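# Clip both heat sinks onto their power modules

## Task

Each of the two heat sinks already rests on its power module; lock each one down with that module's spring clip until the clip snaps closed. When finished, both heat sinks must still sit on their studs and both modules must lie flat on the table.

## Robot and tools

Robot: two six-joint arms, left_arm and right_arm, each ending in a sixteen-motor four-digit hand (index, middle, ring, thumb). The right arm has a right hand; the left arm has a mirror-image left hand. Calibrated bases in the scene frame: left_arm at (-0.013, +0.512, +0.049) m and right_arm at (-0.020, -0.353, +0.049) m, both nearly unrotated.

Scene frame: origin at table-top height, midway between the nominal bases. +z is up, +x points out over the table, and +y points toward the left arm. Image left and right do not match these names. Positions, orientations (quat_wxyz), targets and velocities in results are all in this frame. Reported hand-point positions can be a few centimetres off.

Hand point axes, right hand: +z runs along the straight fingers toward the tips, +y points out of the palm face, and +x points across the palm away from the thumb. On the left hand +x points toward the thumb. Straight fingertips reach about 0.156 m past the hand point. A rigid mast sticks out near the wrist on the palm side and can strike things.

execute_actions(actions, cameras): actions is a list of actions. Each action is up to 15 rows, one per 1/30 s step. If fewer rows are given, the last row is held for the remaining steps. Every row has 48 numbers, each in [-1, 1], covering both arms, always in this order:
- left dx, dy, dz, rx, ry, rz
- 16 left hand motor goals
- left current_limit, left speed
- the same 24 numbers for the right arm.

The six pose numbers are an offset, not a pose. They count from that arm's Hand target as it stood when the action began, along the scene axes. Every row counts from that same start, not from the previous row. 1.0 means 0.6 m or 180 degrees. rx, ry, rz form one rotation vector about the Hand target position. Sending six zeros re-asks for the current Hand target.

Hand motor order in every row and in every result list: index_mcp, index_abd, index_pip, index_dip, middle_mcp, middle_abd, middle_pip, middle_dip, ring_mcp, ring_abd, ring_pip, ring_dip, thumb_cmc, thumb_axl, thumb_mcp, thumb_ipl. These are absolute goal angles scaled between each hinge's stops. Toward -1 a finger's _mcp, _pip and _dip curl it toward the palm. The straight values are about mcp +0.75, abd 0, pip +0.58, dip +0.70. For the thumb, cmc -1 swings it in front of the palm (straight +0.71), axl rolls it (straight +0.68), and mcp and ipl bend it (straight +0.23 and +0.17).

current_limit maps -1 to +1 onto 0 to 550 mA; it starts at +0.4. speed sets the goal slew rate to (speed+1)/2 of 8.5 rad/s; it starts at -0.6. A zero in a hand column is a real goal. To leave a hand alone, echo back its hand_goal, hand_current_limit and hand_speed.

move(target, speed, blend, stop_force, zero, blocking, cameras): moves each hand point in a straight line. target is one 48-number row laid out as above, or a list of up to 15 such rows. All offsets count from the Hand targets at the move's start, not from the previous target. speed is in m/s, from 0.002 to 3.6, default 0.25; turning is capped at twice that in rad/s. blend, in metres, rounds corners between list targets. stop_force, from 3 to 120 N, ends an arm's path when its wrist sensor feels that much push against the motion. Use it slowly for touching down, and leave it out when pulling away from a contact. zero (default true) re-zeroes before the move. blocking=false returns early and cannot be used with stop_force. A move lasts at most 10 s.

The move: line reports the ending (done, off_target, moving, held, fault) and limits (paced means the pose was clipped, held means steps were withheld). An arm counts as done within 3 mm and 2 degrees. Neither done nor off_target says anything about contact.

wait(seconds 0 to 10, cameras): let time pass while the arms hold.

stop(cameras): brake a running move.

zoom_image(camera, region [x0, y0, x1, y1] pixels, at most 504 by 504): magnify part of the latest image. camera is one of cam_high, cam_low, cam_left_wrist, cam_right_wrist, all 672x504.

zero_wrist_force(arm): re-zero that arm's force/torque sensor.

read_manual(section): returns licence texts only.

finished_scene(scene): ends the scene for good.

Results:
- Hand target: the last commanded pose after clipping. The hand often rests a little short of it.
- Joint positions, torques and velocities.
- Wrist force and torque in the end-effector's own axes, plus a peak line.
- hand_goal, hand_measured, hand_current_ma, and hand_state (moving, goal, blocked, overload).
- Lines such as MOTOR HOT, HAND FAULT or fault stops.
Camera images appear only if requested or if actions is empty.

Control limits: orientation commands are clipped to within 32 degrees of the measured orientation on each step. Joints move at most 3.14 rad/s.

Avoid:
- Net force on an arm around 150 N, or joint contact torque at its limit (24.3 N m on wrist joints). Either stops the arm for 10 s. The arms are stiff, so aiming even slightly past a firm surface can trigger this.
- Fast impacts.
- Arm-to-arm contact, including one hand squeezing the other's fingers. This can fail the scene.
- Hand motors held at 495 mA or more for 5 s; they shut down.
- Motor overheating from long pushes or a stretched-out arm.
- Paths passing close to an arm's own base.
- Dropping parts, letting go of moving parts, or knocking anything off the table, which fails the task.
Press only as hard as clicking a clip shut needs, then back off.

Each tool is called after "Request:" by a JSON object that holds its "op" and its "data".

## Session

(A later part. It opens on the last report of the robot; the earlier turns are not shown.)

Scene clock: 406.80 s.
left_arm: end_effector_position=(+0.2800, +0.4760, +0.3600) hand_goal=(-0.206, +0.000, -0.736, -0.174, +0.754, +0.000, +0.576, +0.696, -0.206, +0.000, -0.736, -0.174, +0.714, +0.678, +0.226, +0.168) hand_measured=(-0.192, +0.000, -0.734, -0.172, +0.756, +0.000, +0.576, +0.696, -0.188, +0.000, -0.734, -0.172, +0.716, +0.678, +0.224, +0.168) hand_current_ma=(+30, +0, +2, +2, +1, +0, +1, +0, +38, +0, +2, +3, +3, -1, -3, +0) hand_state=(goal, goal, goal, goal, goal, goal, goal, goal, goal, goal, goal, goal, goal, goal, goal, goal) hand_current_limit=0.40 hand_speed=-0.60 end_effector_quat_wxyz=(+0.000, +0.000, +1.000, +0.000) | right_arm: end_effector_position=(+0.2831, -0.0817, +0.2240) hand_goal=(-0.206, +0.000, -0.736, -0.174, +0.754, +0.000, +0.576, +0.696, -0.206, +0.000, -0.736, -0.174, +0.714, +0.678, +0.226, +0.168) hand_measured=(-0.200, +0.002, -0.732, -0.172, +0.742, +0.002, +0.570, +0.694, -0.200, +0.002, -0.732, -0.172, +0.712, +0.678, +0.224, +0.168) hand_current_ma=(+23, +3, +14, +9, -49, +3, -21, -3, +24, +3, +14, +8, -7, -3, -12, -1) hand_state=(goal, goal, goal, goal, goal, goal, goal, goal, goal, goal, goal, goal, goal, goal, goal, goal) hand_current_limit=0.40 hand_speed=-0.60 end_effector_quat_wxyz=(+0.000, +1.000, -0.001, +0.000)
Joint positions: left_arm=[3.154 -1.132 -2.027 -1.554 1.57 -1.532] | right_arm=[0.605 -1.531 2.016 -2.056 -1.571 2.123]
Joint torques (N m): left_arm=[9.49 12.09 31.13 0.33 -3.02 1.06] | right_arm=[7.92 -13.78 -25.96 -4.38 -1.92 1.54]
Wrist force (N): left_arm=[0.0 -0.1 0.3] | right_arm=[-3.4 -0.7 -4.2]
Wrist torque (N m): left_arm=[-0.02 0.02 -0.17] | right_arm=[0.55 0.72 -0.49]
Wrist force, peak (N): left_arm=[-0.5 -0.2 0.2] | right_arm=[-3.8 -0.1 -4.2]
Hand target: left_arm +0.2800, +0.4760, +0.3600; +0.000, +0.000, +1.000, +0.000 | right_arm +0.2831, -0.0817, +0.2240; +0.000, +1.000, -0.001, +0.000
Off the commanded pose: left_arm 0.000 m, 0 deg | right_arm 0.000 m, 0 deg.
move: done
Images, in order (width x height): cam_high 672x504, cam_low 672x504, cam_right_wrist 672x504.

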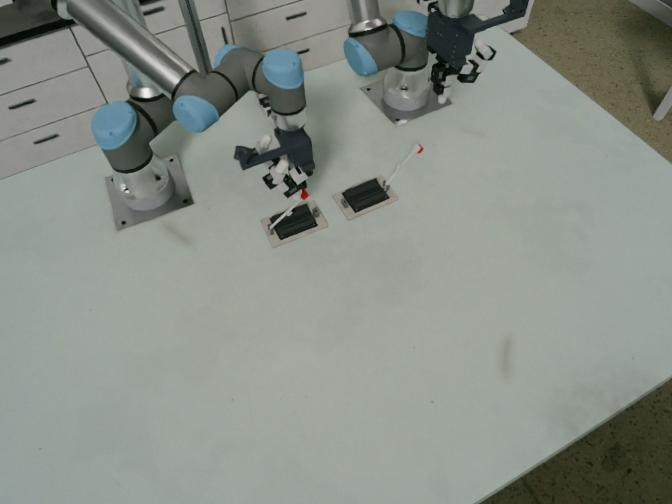

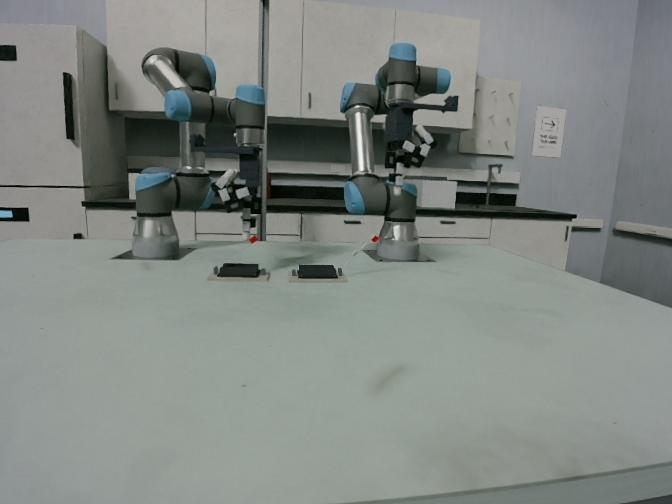

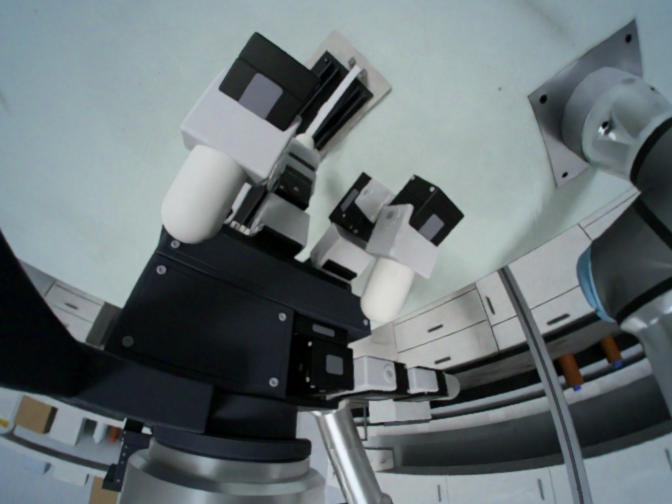

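Request:
{"op": "move", "data": {"target": [[0,0,0,0,0,0,-0.2055,0,-0.737,-0.174,0.754,0,0.576,0.696,-0.2055,0,-0.737,-0.174,0.714,0.678,0.226,0.168,0.4,-0.6,0.001,0.0212,-0.029,0,0,0,-0.2055,0,-0.737,-0.174,0.754,0,0.576,0.696,-0.2055,0,-0.737,-0.174,0.714,0.678,0.226,0.168,0.4,-0.6],[0,0,0,0,0,0,-0.2055,0,-0.737,-0.174,0.754,0,0.576,0.696,-0.2055,0,-0.737,-0.174,0.714,0.678,0.226,0.168,0.4,-0.6,0.001,0.0375,-0.0545,0,0,0,-0.2055,0,-0.737,-0.174,0.754,0,0.576,0.696,-0.2055,0,-0.737,-0.174,0.714,0.678,0.226,0.168,0.4,-0.6]], "speed": 0.06, "blend": 0.006, "stop_force": 12, "cameras": ["cam_high","cam_low","cam_right_wrist"]}}

Request:
{"op": "zoom_image", "data": {"camera": "cam_high", "region": [250, 170, 350, 250]}}

Request:
{"op": "zoom_image", "data": {"camera": "cam_low", "region": [200, 210, 300, 290]}}

Request:
{"op": "zoom_image", "data": {"camera": "cam_right_wrist", "region": [240, 0, 440, 200]}}

Scene clock: 420.37 s.
left_arm: end_effector_position=(+0.2800, +0.4760, +0.3600) hand_goal=(-0.206, +0.000, -0.736, -0.174, +0.754, +0.000, +0.576, +0.696, -0.206, +0.000, -0.736, -0.174, +0.714, +0.678, +0.226, +0.168) hand_measured=(-0.192, +0.000, -0.734, -0.172, +0.756, +0.000, +0.576, +0.696, -0.188, +0.000, -0.734, -0.172, +0.716, +0.678, +0.224, +0.168) hand_current_ma=(+30, +0, +2, +2, +1, +0, +1, +0, +38, +0, +2, +3, +3, -1, -3, +0) hand_state=(goal, goal, goal, goal, goal, goal, goal, goal, goal, goal, goal, goal, goal, goal, goal, goal) hand_current_limit=0.40 hand_speed=-0.60 end_effector_quat_wxyz=(+0.000, +0.000, +1.000, +0.000) | right_arm: end_effector_position=(+0.2837, -0.0592, +0.1913) hand_goal=(-0.206, +0.000, -0.736, -0.174, +0.754, +0.000, +0.576, +0.696, -0.206, +0.000, -0.736, -0.174, +0.714, +0.678, +0.226, +0.168) hand_measured=(-0.200, +0.002, -0.732, -0.172, +0.744, +0.002, +0.570, +0.694, -0.200, +0.002, -0.732, -0.172, +0.712, +0.678, +0.224, +0.168) hand_current_ma=(+23, +3, +14, +9, -43, +3, -21, -3, +24, +3, +14, +8, -7, -3, -12, -1) hand_state=(goal, goal, goal, goal, goal, goal, goal, goal, goal, goal, goal, goal, goal, goal, goal, goal) hand_current_limit=0.40 hand_speed=-0.60 end_effector_quat_wxyz=(+0.000, +1.000, -0.001, +0.000)
Joint positions: left_arm=[3.154 -1.132 -2.027 -1.554 1.57 -1.532] | right_arm=[0.644 -1.447 2.02 -2.144 -1.571 2.162]
Joint torques (N m): left_arm=[9.48 11.95 31.43 0.57 -2.98 1.01] | right_arm=[8.2 -16.67 -25.45 -4.31 -2.07 1.61]
Wrist force (N): left_arm=[-0.2 -0.2 0.1] | right_arm=[-3.4 -0.5 -4.0]
Wrist torque (N m): left_arm=[-0.01 0.04 -0.19] | right_arm=[0.55 0.69 -0.46]
Wrist force, peak (N): left_arm=[0.0 0.0 0.5] | right_arm=[-3.8 -0.3 -4.4]
Hand target: left_arm +0.2800, +0.4760, +0.3600; +0.000, +0.000, +1.000, +0.000 | right_arm +0.2837, -0.0592, +0.1913; +0.000, +1.000, -0.001, +0.000
Off the commanded pose: left_arm 0.000 m, 0 deg | right_arm 0.000 m, 0 deg.
move: done
Images, in order (width x height): cam_high 672x504, cam_low 672x504, cam_right_wrist 672x504.

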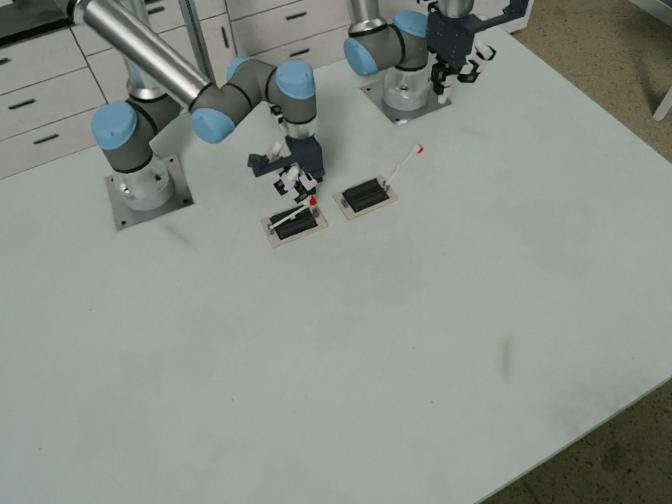

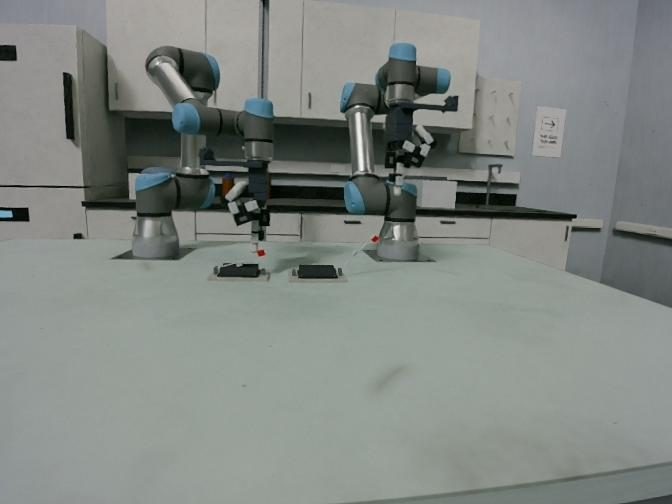

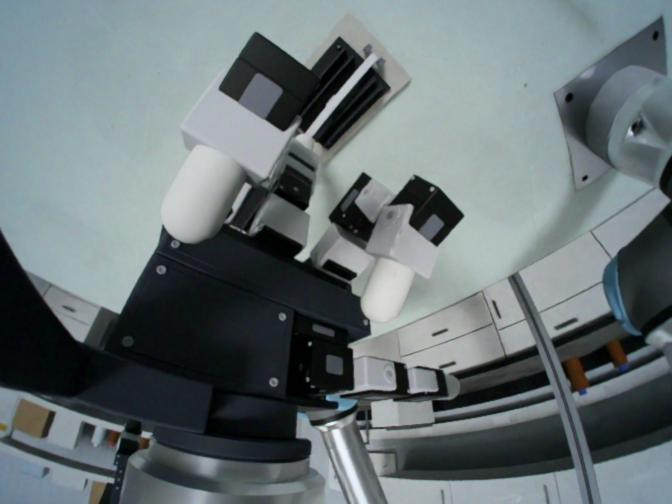

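Scaled by 5.040 from the camera's 672x504 image, which has a finer 960x720 frame.

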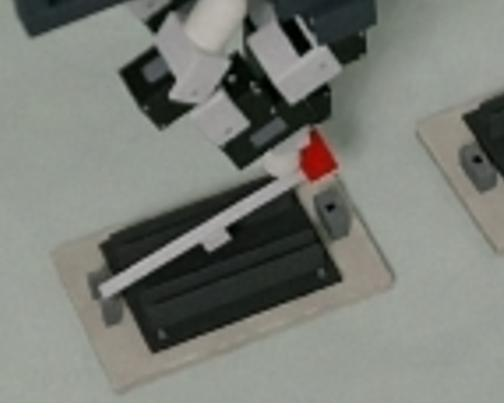

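Scaled by 5.040 from the camera's 672x504 image, which has a finer 960x720 frame.

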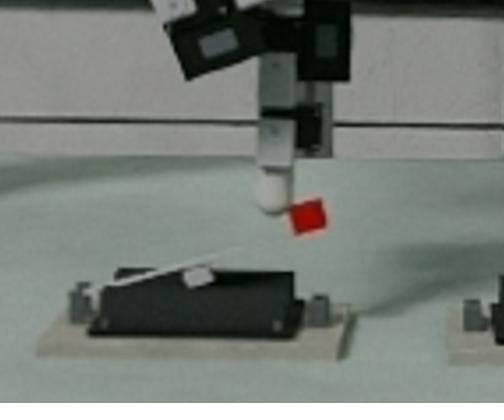

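Scaled by 2.520 from the camera's 672x504 image, which has a finer 960x720 frame.

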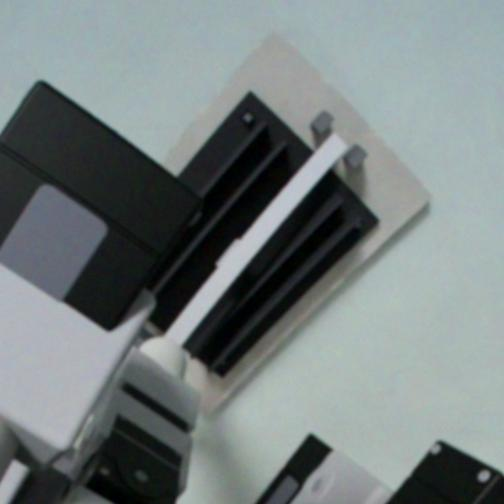

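Request:
{"op": "move", "data": {"target": [[0,0,0,0,0,0,-0.2055,0,-0.737,-0.174,0.754,0,0.576,0.696,-0.2055,0,-0.737,-0.174,0.714,0.678,0.226,0.168,0.4,-0.6,0,0,0.0333,0,0,0,-0.2055,0,-0.737,-0.174,0.754,0,0.576,0.696,-0.2055,0,-0.737,-0.174,0.714,0.678,0.226,0.168,0.75,-0.6],[0,0,0,0,0,0,-0.2055,0,-0.737,-0.174,0.754,0,0.576,0.696,-0.2055,0,-0.737,-0.174,0.714,0.678,0.226,0.168,0.4,-0.6,-0.0042,0.04,0.0333,0,0,0,-0.2055,0,-0.737,-0.174,0.754,0,0.576,0.696,-0.2055,0,-0.737,-0.174,0.714,0.678,0.226,0.168,0.75,-0.6]], "speed": 0.06, "blend": 0.005, "cameras": ["cam_high","cam_low","cam_right_wrist"]}}

Request:
{"op": "zoom_image", "data": {"camera": "cam_high", "region": [250, 170, 350, 250]}}

Request:
{"op": "zoom_image", "data": {"camera": "cam_low", "region": [200, 210, 300, 290]}}

Request:
{"op": "zoom_image", "data": {"camera": "cam_right_wrist", "region": [240, 0, 440, 200]}}

Scene clock: 460.40 s.
left_arm: end_effector_position=(+0.2800, +0.4760, +0.3600) hand_goal=(-0.206, +0.000, -0.736, -0.174, +0.754, +0.000, +0.576, +0.696, -0.206, +0.000, -0.736, -0.174, +0.714, +0.678, +0.226, +0.168) hand_measured=(-0.192, +0.000, -0.734, -0.172, +0.756, +0.000, +0.576, +0.696, -0.188, +0.000, -0.734, -0.172, +0.716, +0.678, +0.224, +0.168) hand_current_ma=(+30, +0, +2, +2, +1, +0, +1, +0, +38, +0, +2, +3, +3, -1, -3, +0) hand_state=(goal, goal, goal, goal, goal, goal, goal, goal, goal, goal, goal, goal, goal, goal, goal, goal) hand_current_limit=0.40 hand_speed=-0.60 end_effector_quat_wxyz=(+0.000, +0.000, +1.000, +0.000) | right_arm: end_effector_position=(+0.2811, -0.0353, +0.2112) hand_goal=(-0.206, +0.000, -0.736, -0.174, +0.754, +0.000, +0.576, +0.696, -0.206, +0.000, -0.736, -0.174, +0.714, +0.678, +0.226, +0.168) hand_measured=(-0.200, +0.002, -0.732, -0.172, +0.748, +0.002, +0.572, +0.694, -0.200, +0.002, -0.732, -0.172, +0.712, +0.678, +0.224, +0.168) hand_current_ma=(+23, +3, +14, +9, -21, +3, -11, -3, +24, +3, +14, +8, -7, -3, -12, -1) hand_state=(goal, goal, goal, goal, goal, goal, goal, goal, goal, goal, goal, goal, goal, goal, goal, goal) hand_current_limit=0.75 hand_speed=-0.60 end_effector_quat_wxyz=(+0.000, +1.000, -0.001, +0.000)
Joint positions: left_arm=[3.154 -1.132 -2.027 -1.554 1.57 -1.532] | right_arm=[0.687 -1.436 1.947 -2.083 -1.571 2.205]
Joint torques (N m): left_arm=[9.13 12.36 31.3 0.48 -3.01 0.99] | right_arm=[7.42 -16.78 -25.3 0.44 -1.25 1.54]
Wrist force (N): left_arm=[-0.1 0.0 0.2] | right_arm=[-3.7 -0.9 -3.6]
Wrist torque (N m): left_arm=[0.00 0.04 -0.19] | right_arm=[0.50 0.78 -0.54]
Wrist force, peak (N): left_arm=[-0.2 0.1 0.4] | right_arm=[-3.7 -0.4 -4.1]
Hand target: left_arm +0.2800, +0.4760, +0.3600; +0.000, +0.000, +1.000, +0.000 | right_arm +0.2811, -0.0352, +0.2112; +0.000, +1.000, -0.001, +0.000
Off the commanded pose: left_arm 0.000 m, 0 deg | right_arm 0.000 m, 0 deg.
move: done
Images, in order (width x height): cam_high 672x504, cam_low 672x504, cam_right_wrist 672x504.

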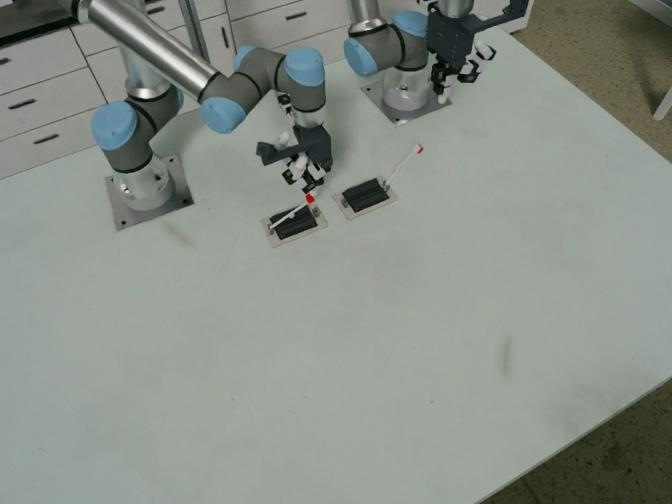

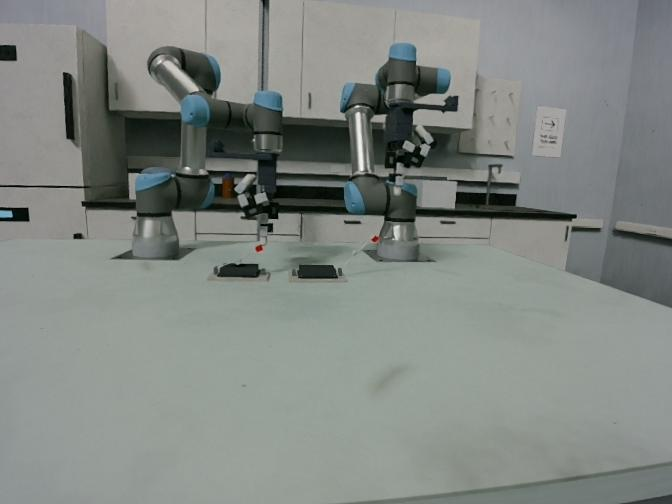

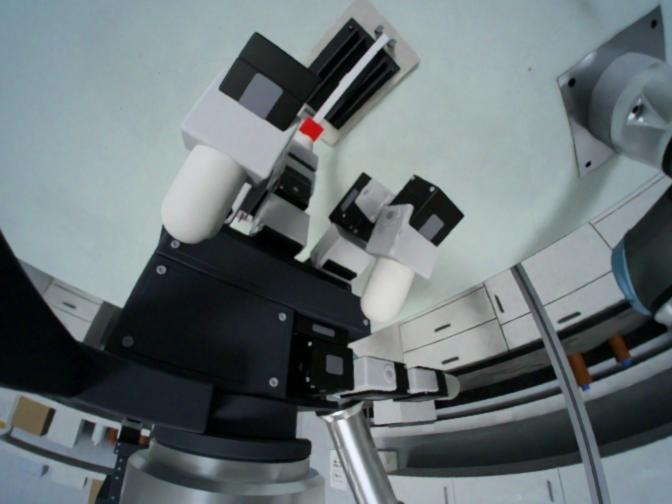

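Scaled by 5.040 from the camera's 672x504 image, which has a finer 960x720 frame.

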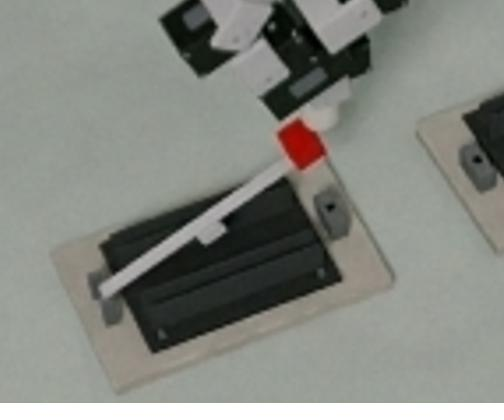

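Scaled by 5.040 from the camera's 672x504 image, which has a finer 960x720 frame.

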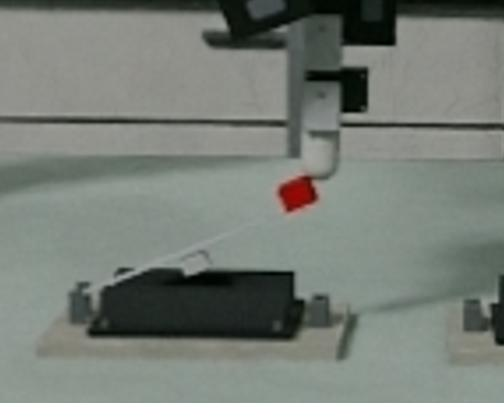

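Scaled by 2.520 from the camera's 672x504 image, which has a finer 960x720 frame.

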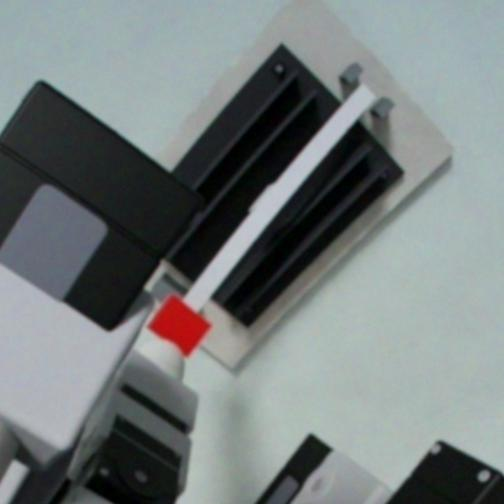

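Request:
{"op": "move", "data": {"target": [[0,0,0,0,0,0,-0.2055,0,-0.737,-0.174,0.754,0,0.576,0.696,-0.2055,0,-0.737,-0.174,0.714,0.678,0.226,0.168,0.4,-0.6,0,-0.0117,0.0033,0,0,0,-0.2055,0,-0.737,-0.174,0.754,0,0.576,0.696,-0.2055,0,-0.737,-0.174,0.714,0.678,0.226,0.168,0.75,-0.6],[0,0,0,0,0,0,-0.2055,0,-0.737,-0.174,0.754,0,0.576,0.696,-0.2055,0,-0.737,-0.174,0.714,0.678,0.226,0.168,0.4,-0.6,0,-0.005,-0.04,0,0,0,-0.2055,0,-0.737,-0.174,0.754,0,0.576,0.696,-0.2055,0,-0.737,-0.174,0.714,0.678,0.226,0.168,0.75,-0.6],[0,0,0,0,0,0,-0.2055,0,-0.737,-0.174,0.754,0,0.576,0.696,-0.2055,0,-0.737,-0.174,0.714,0.678,0.226,0.168,0.4,-0.6,0,0,-0.0687,0,0,0,-0.2055,0,-0.737,-0.174,0.754,0,0.576,0.696,-0.2055,0,-0.737,-0.174,0.714,0.678,0.226,0.168,0.75,-0.6]], "speed": 0.05, "blend": 0.003, "stop_force": 12, "cameras": ["cam_high","cam_low","cam_right_wrist"]}}

Request:
{"op": "zoom_image", "data": {"camera": "cam_high", "region": [250, 170, 350, 250]}}

Request:
{"op": "zoom_image", "data": {"camera": "cam_low", "region": [200, 210, 300, 290]}}

Request:
{"op": "zoom_image", "data": {"camera": "cam_right_wrist", "region": [240, 0, 440, 200]}}

Scene clock: 483.00 s.
left_arm: end_effector_position=(+0.2800, +0.4760, +0.3600) hand_goal=(-0.206, +0.000, -0.736, -0.174, +0.754, +0.000, +0.576, +0.696, -0.206, +0.000, -0.736, -0.174, +0.714, +0.678, +0.226, +0.168) hand_measured=(-0.192, +0.000, -0.734, -0.172, +0.756, +0.000, +0.576, +0.696, -0.188, +0.000, -0.734, -0.172, +0.716, +0.678, +0.224, +0.168) hand_current_ma=(+30, +0, +2, +2, +1, +0, +1, +0, +38, +0, +2, +3, +3, -1, -3, +0) hand_state=(goal, goal, goal, goal, goal, goal, goal, goal, goal, goal, goal, goal, goal, goal, goal, goal) hand_current_limit=0.40 hand_speed=-0.60 end_effector_quat_wxyz=(+0.000, +0.000, +1.000, +0.000) | right_arm: end_effector_position=(+0.2811, -0.0352, +0.1700) hand_goal=(-0.206, +0.000, -0.736, -0.174, +0.754, +0.000, +0.576, +0.696, -0.206, +0.000, -0.736, -0.174, +0.714, +0.678, +0.226, +0.168) hand_measured=(-0.200, +0.002, -0.732, -0.172, +0.758, -0.002, +0.580, +0.700, -0.200, +0.002, -0.732, -0.172, +0.712, +0.678, +0.224, +0.168) hand_current_ma=(+23, +3, +14, +9, +12, -6, +15, +14, +24, +3, +14, +8, -7, -3, -12, -1) hand_state=(goal, goal, goal, goal, goal, goal, goal, goal, goal, goal, goal, goal, goal, goal, goal, goal) hand_current_limit=0.75 hand_speed=-0.60 end_effector_quat_wxyz=(+0.000, +1.000, -0.001, +0.000)
Joint positions: left_arm=[3.154 -1.132 -2.027 -1.554 1.57 -1.532] | right_arm=[0.687 -1.379 2.003 -2.195 -1.571 2.205]
Joint torques (N m): left_arm=[8.61 12.17 31.39 0.61 -3.05 0.93] | right_arm=[8.56 -18.61 -12.35 -4.2 -1.79 1.46]
Wrist force (N): left_arm=[-0.1 -0.1 0.2] | right_arm=[-3.7 -0.4 -3.5]
Wrist torque (N m): left_arm=[-0.02 0.04 -0.18] | right_arm=[0.57 0.74 -0.51]
Wrist force, peak (N): left_arm=[-0.4 -0.1 0.2] | right_arm=[-3.9 -2.3 -4.3]
Hand target: left_arm +0.2800, +0.4760, +0.3600; +0.000, +0.000, +1.000, +0.000 | right_arm +0.2811, -0.0352, +0.1700; +0.000, +1.000, -0.001, +0.000
Off the commanded pose: left_arm 0.000 m, 0 deg | right_arm 0.000 m, 0 deg.
move: done
Images, in order (width x height): cam_high 672x504, cam_low 672x504, cam_right_wrist 672x504.

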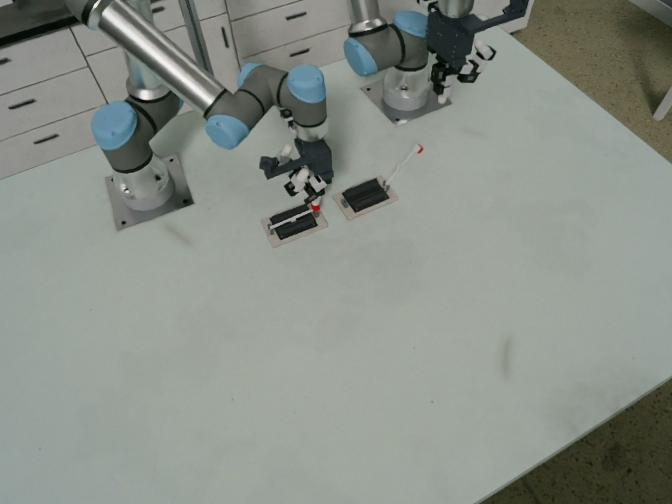

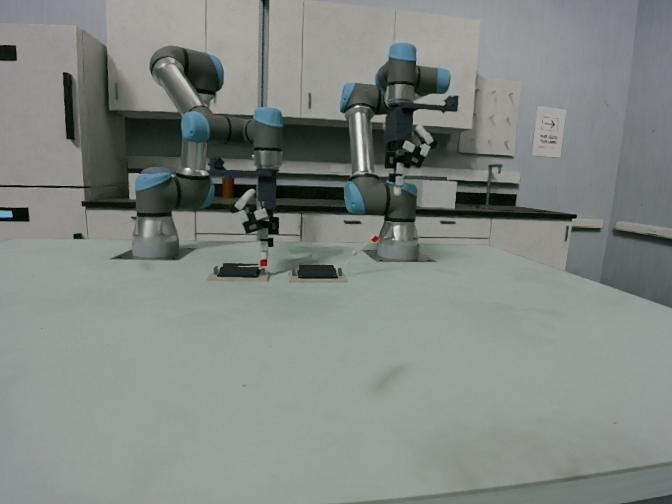

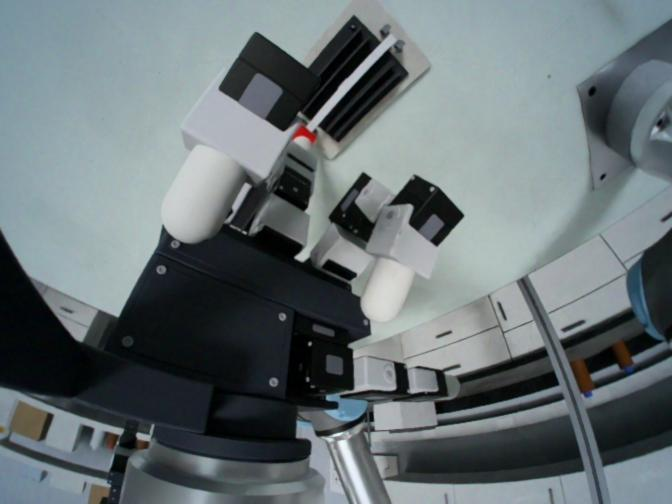

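Scaled by 5.040 from the camera's 672x504 image, which has a finer 960x720 frame.

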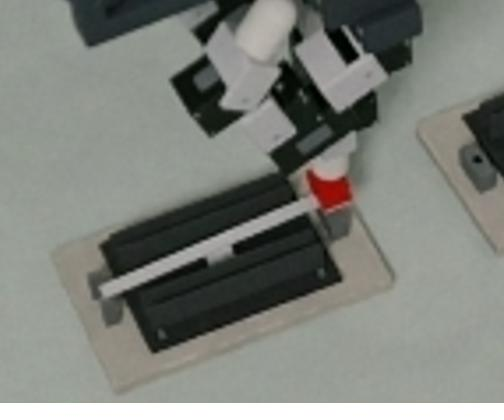

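Scaled by 5.040 from the camera's 672x504 image, which has a finer 960x720 frame.

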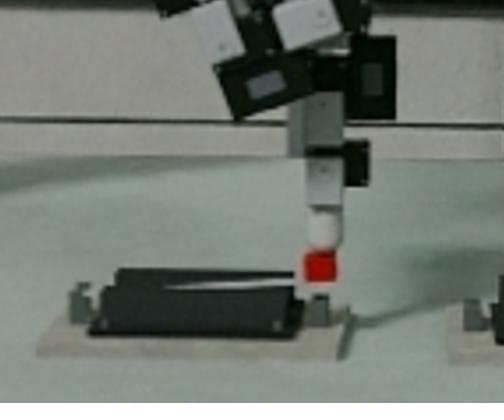

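Scaled by 2.520 from the camera's 672x504 image, which has a finer 960x720 frame.

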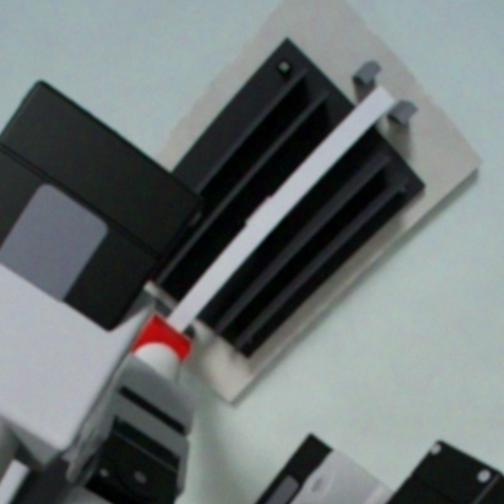

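Request:
{"op": "move", "data": {"target": [0,0,0,0,0,0,-0.2055,0,-0.737,-0.174,0.754,0,0.576,0.696,-0.2055,0,-0.737,-0.174,0.714,0.678,0.226,0.168,0.4,-0.6,0,0.001,-0.0333,0,0,0,-0.2055,0,-0.737,-0.174,0.754,0,0.576,0.696,-0.2055,0,-0.737,-0.174,0.714,0.678,0.226,0.168,0.75,-0.6], "speed": 0.02, "stop_force": 25, "cameras": ["cam_high","cam_low","cam_right_wrist"]}}

Request:
{"op": "zoom_image", "data": {"camera": "cam_high", "region": [250, 170, 350, 250]}}

Request:
{"op": "zoom_image", "data": {"camera": "cam_low", "region": [200, 210, 300, 290]}}

Scene clock: 494.03 s.
left_arm: end_effector_position=(+0.2800, +0.4760, +0.3600) hand_goal=(-0.206, +0.000, -0.736, -0.174, +0.754, +0.000, +0.576, +0.696, -0.206, +0.000, -0.736, -0.174, +0.714, +0.678, +0.226, +0.168) hand_measured=(-0.192, +0.000, -0.734, -0.172, +0.756, +0.000, +0.576, +0.696, -0.188, +0.000, -0.734, -0.172, +0.716, +0.678, +0.224, +0.168) hand_current_ma=(+30, +0, +2, +2, +1, +0, +1, +0, +38, +0, +2, +3, +3, -1, -3, +0) hand_state=(goal, goal, goal, goal, goal, goal, goal, goal, goal, goal, goal, goal, goal, goal, goal, goal) hand_current_limit=0.40 hand_speed=-0.60 end_effector_quat_wxyz=(+0.000, +0.000, +1.000, +0.000) | right_arm: end_effector_position=(+0.2811, -0.0348, +0.1583) hand_goal=(-0.206, +0.000, -0.736, -0.174, +0.754, +0.000, +0.576, +0.696, -0.206, +0.000, -0.736, -0.174, +0.714, +0.678, +0.226, +0.168) hand_measured=(-0.200, +0.002, -0.732, -0.172, +0.758, +0.002, +0.580, +0.698, -0.200, +0.002, -0.732, -0.172, +0.712, +0.678, +0.224, +0.168) hand_current_ma=(+23, +3, +14, +9, +17, +4, +15, +9, +25, +3, +14, +8, -7, -3, -13, -1) hand_state=(goal, goal, goal, goal, goal, goal, goal, goal, goal, goal, goal, goal, goal, goal, goal, goal) hand_current_limit=0.75 hand_speed=-0.60 end_effector_quat_wxyz=(+0.000, +1.000, -0.001, +0.000)
Joint positions: left_arm=[3.154 -1.132 -2.027 -1.554 1.57 -1.532] | right_arm=[0.688 -1.36 2.017 -2.228 -1.571 2.206]
Joint torques (N m): left_arm=[8.43 11.65 31.56 0.56 -3.05 0.82] | right_arm=[-1.88 -19.63 -14 2.8 -1.2 -1.13]
Wrist force (N): left_arm=[-0.1 0.1 0.2] | right_arm=[-3.4 -0.9 -28.9]
Wrist torque (N m): left_arm=[0.02 0.03 -0.19] | right_arm=[2.51 1.30 -0.50]
Wrist force, peak (N): left_arm=[-0.3 0.1 0.3] | right_arm=[-3.7 -0.9 -45.8]
Hand target: left_arm +0.2800, +0.4760, +0.3600; +0.000, +0.000, +1.000, +0.000 | right_arm +0.2811, -0.0349, +0.1583; +0.000, +1.000, -0.001, +0.000 (not the last commanded pose)
Off the commanded pose: left_arm 0.000 m, 0 deg | right_arm 0.008 m, 0 deg.
move: contact (right_arm)
Images, in order (width x height): cam_high 672x504, cam_low 672x504, cam_right_wrist 672x504.

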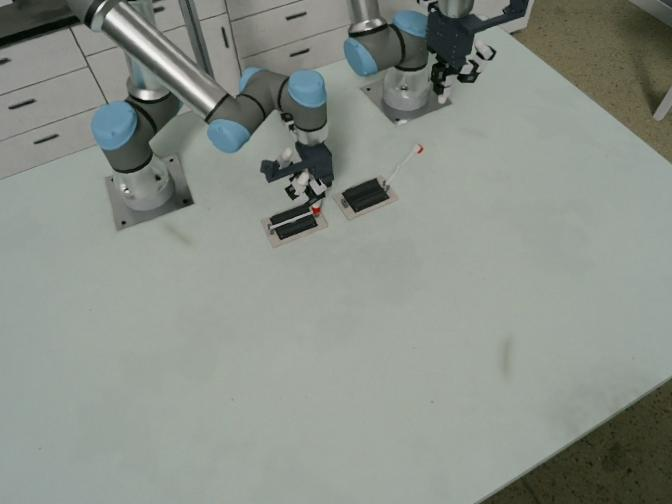

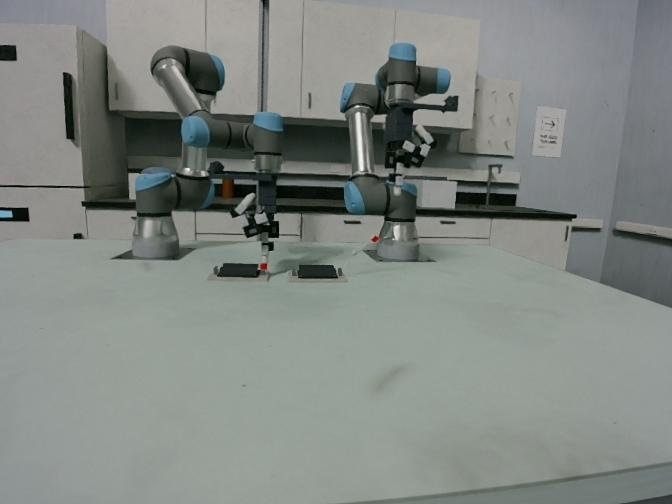

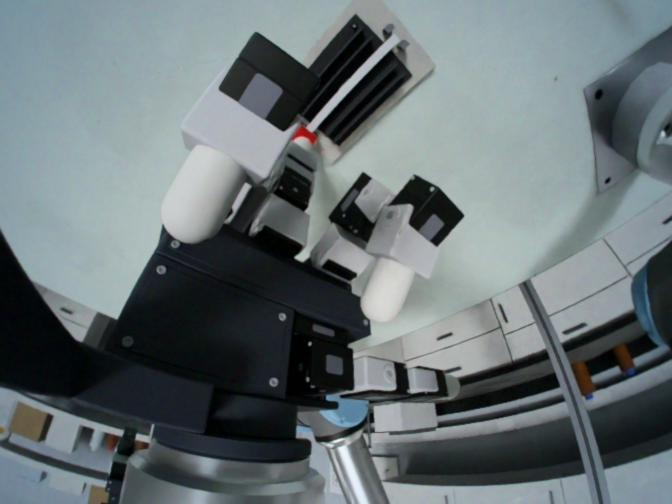

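Scaled by 5.040 from the camera's 672x504 image, which has a finer 960x720 frame.

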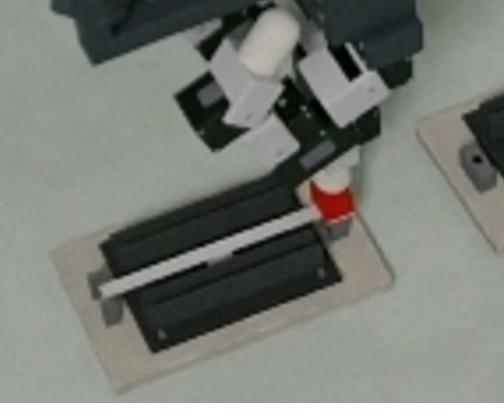

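Scaled by 5.040 from the camera's 672x504 image, which has a finer 960x720 frame.

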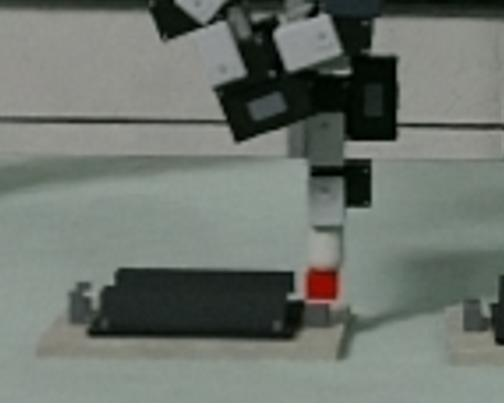

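Request:
{"op": "move", "data": {"target": [0,0,0,0,0,0,-0.2055,0,-0.737,-0.174,0.754,0,0.576,0.696,-0.2055,0,-0.737,-0.174,0.714,0.678,0.226,0.168,0.4,-0.6,0,0,0.04,0,0,0,-0.2055,0,-0.737,-0.174,0.754,0,0.576,0.696,-0.2055,0,-0.737,-0.174,0.714,0.678,0.226,0.168,0.75,-0.6], "speed": 0.05, "cameras": ["cam_high","cam_low","cam_right_wrist"]}}

Request:
{"op": "zoom_image", "data": {"camera": "cam_high", "region": [250, 170, 350, 250]}}

Request:
{"op": "zoom_image", "data": {"camera": "cam_low", "region": [200, 210, 300, 290]}}

Request:
{"op": "zoom_image", "data": {"camera": "cam_right_wrist", "region": [240, 0, 440, 200]}}

Scene clock: 505.63 s.
left_arm: end_effector_position=(+0.2800, +0.4760, +0.3600) hand_goal=(-0.206, +0.000, -0.736, -0.174, +0.754, +0.000, +0.576, +0.696, -0.206, +0.000, -0.736, -0.174, +0.714, +0.678, +0.226, +0.168) hand_measured=(-0.192, +0.000, -0.734, -0.172, +0.756, +0.000, +0.576, +0.696, -0.188, +0.000, -0.734, -0.172, +0.716, +0.678, +0.224, +0.168) hand_current_ma=(+30, +0, +2, +2, +1, +0, +1, +0, +38, +0, +2, +3, +3, -1, -3, +0) hand_state=(goal, goal, goal, goal, goal, goal, goal, goal, goal, goal, goal, goal, goal, goal, goal, goal) hand_current_limit=0.40 hand_speed=-0.60 end_effector_quat_wxyz=(+0.000, +0.000, +1.000, +0.000) | right_arm: end_effector_position=(+0.2811, -0.0349, +0.1822) hand_goal=(-0.206, +0.000, -0.736, -0.174, +0.754, +0.000, +0.576, +0.696, -0.206, +0.000, -0.736, -0.174, +0.714, +0.678, +0.226, +0.168) hand_measured=(-0.200, +0.002, -0.732, -0.172, +0.756, -0.002, +0.578, +0.698, -0.200, +0.002, -0.732, -0.172, +0.712, +0.678, +0.224, +0.168) hand_current_ma=(+23, +3, +14, +9, +5, -6, +8, +9, +25, +3, +14, +8, -7, -3, -13, -1) hand_state=(goal, goal, goal, goal, goal, goal, goal, goal, goal, goal, goal, goal, goal, goal, goal, goal) hand_current_limit=0.75 hand_speed=-0.60 end_effector_quat_wxyz=(+0.000, +1.000, -0.001, +0.000)
Joint positions: left_arm=[3.154 -1.132 -2.027 -1.554 1.57 -1.532] | right_arm=[0.688 -1.396 1.987 -2.162 -1.571 2.206]
Joint torques (N m): left_arm=[8.04 11.15 31.27 0.77 -3.06 0.81] | right_arm=[-1.05 -30.71 -25.9 0.76 -1.28 -0.67]
Wrist force (N): left_arm=[0.1 -0.1 0.2] | right_arm=[-3.7 -0.5 -3.6]
Wrist torque (N m): left_arm=[-0.02 0.00 -0.16] | right_arm=[0.55 0.75 -0.51]
Wrist force, peak (N): left_arm=[-0.2 0.4 0.1] | right_arm=[-3.6 -1.0 -29.2]
Hand target: left_arm +0.2800, +0.4760, +0.3600; +0.000, +0.000, +1.000, +0.000 | right_arm +0.2811, -0.0349, +0.1823; +0.000, +1.000, -0.001, +0.000
Off the commanded pose: left_arm 0.000 m, 0 deg | right_arm 0.000 m, 0 deg.
move: done
Images, in order (width x height): cam_high 672x504, cam_low 672x504, cam_right_wrist 672x504.

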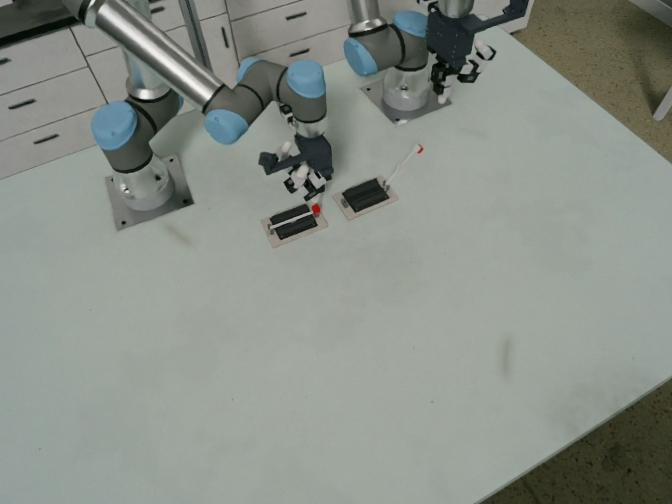

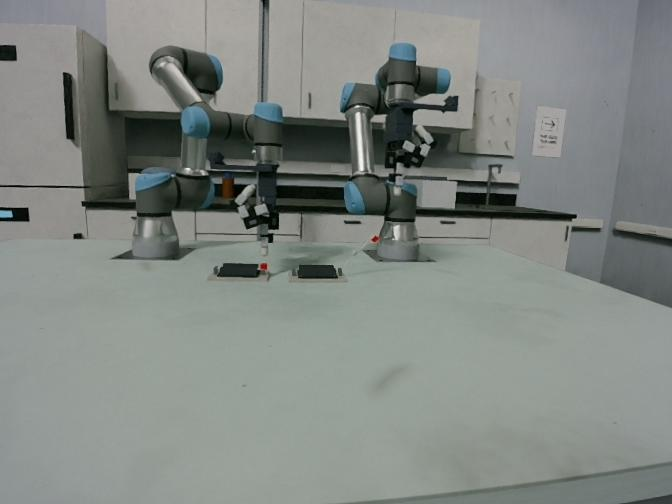

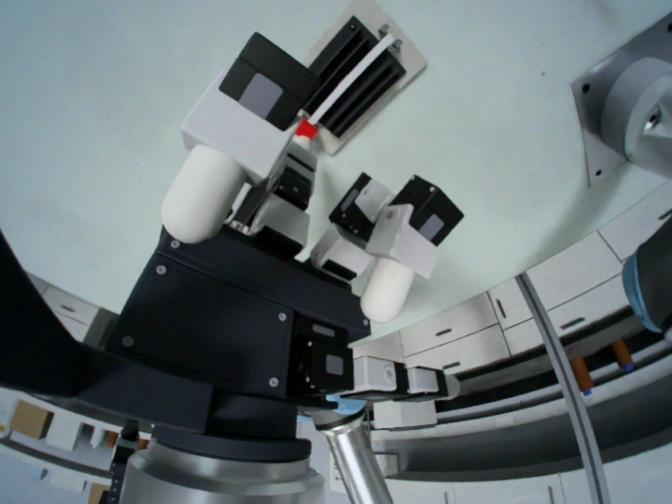

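Scaled by 5.040 from the camera's 672x504 image, which has a finer 960x720 frame.

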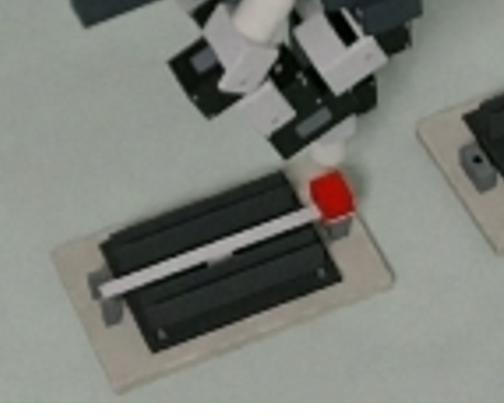

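Scaled by 5.040 from the camera's 672x504 image, which has a finer 960x720 frame.

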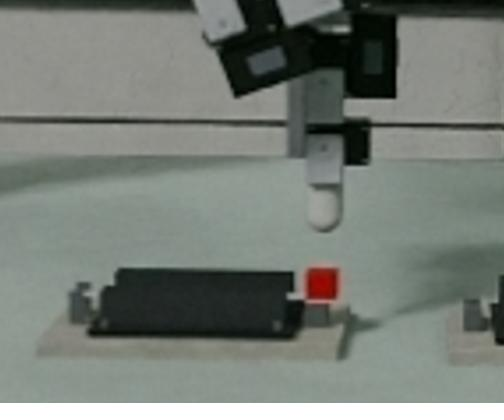

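Scaled by 2.520 from the camera's 672x504 image, which has a finer 960x720 frame.

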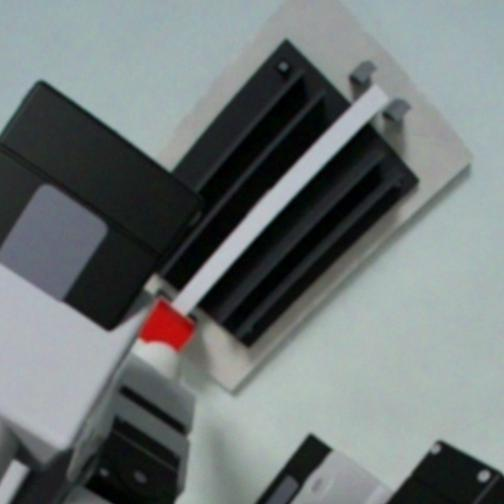

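Request:
{"op": "move", "data": {"target": [0,0,0,0,0,0,-0.2055,0,-0.737,-0.174,0.754,0,0.576,0.696,-0.2055,0,-0.737,-0.174,0.714,0.678,0.226,0.168,0.4,-0.6,0,0,-0.0538,0,0,0,-0.2055,0,-0.737,-0.174,0.754,0,0.576,0.696,-0.2055,0,-0.737,-0.174,0.714,0.678,0.226,0.168,0.75,-0.6], "speed": 0.012, "stop_force": 38, "cameras": ["cam_high","cam_low"]}}

Request:
{"op": "zoom_image", "data": {"camera": "cam_low", "region": [200, 210, 300, 290]}}

Request:
{"op": "zoom_image", "data": {"camera": "cam_low", "region": [240, 250, 280, 290]}}

Scene clock: 520.07 s.
left_arm: end_effector_position=(+0.2800, +0.4760, +0.3600) hand_goal=(-0.206, +0.000, -0.736, -0.174, +0.754, +0.000, +0.576, +0.696, -0.206, +0.000, -0.736, -0.174, +0.714, +0.678, +0.226, +0.168) hand_measured=(-0.192, +0.000, -0.734, -0.172, +0.756, +0.000, +0.576, +0.696, -0.188, +0.000, -0.734, -0.172, +0.716, +0.678, +0.224, +0.168) hand_current_ma=(+30, +0, +2, +2, +1, +0, +1, +0, +38, +0, +2, +3, +3, -1, -3, +0) hand_state=(goal, goal, goal, goal, goal, goal, goal, goal, goal, goal, goal, goal, goal, goal, goal, goal) hand_current_limit=0.40 hand_speed=-0.60 end_effector_quat_wxyz=(+0.000, +0.000, +1.000, +0.000) | right_arm: end_effector_position=(+0.2812, -0.0348, +0.1578) hand_goal=(-0.206, +0.000, -0.736, -0.174, +0.754, +0.000, +0.576, +0.696, -0.206, +0.000, -0.736, -0.174, +0.714, +0.678, +0.226, +0.168) hand_measured=(-0.200, +0.002, -0.732, -0.172, +0.754, +0.004, +0.578, +0.696, -0.200, +0.002, -0.732, -0.172, +0.712, +0.678, +0.224, +0.168) hand_current_ma=(+23, +3, +14, +9, -1, +14, +8, +2, +25, +3, +14, +8, -7, -3, -13, -1) hand_state=(goal, goal, goal, goal, goal, goal, goal, goal, goal, goal, goal, goal, goal, goal, goal, goal) hand_current_limit=0.75 hand_speed=-0.60 end_effector_quat_wxyz=(+0.000, +1.000, -0.001, +0.000)
Joint positions: left_arm=[3.154 -1.132 -2.027 -1.554 1.57 -1.532] | right_arm=[0.688 -1.359 2.017 -2.23 -1.571 2.206]
Joint torques (N m): left_arm=[8.24 11.84 31.58 0.89 -2.9 0.76] | right_arm=[-1.24 -14.16 -9.81 3.93 1.25 -1.05]
Wrist force (N): left_arm=[-0.1 0.0 0.3] | right_arm=[-3.7 -1.5 -41.3]
Wrist torque (N m): left_arm=[-0.01 0.04 -0.18] | right_arm=[3.39 1.59 -0.54]
Wrist force, peak (N): left_arm=[-0.4 0.1 0.2] | right_arm=[-3.8 -1.0 -51.9]
Hand target: left_arm +0.2800, +0.4760, +0.3600; +0.000, +0.000, +1.000, +0.000 | right_arm +0.2813, -0.0348, +0.1578; +0.000, +1.000, -0.001, +0.000 (not the last commanded pose)
Off the commanded pose: left_arm 0.000 m, 0 deg | right_arm 0.008 m, 0 deg.
move: contact (right_arm)
Images, in order (width x height): cam_high 672x504, cam_low 672x504.

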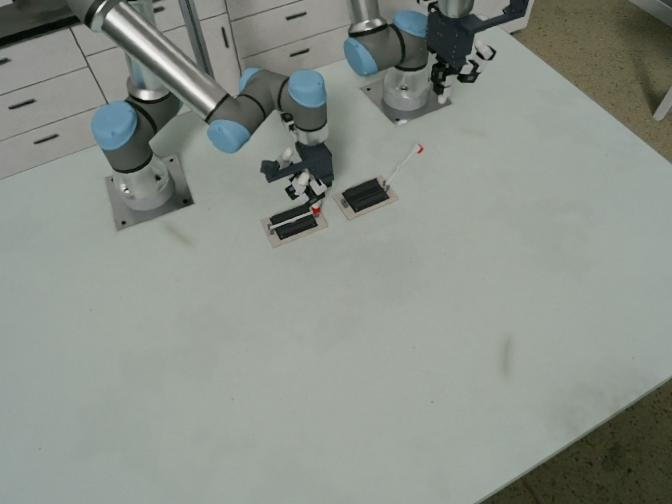

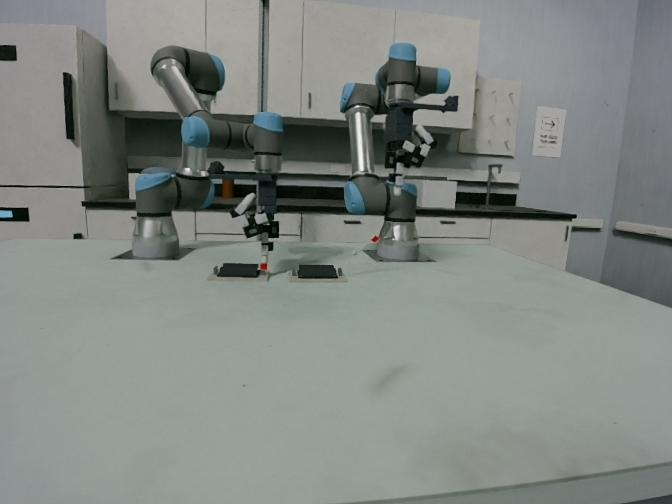

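Scaled by 5.040 from the camera's 672x504 image, which has a finer 960x720 frame.

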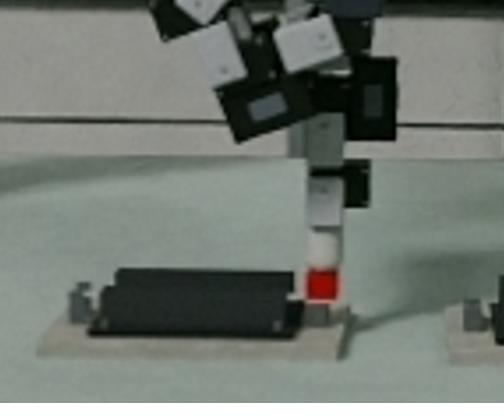

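Scaled by 12.600 from the camera's 672x504 image, which has a finer 960x720 frame.

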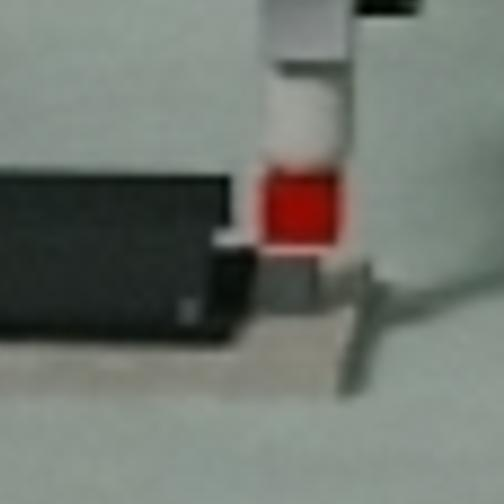

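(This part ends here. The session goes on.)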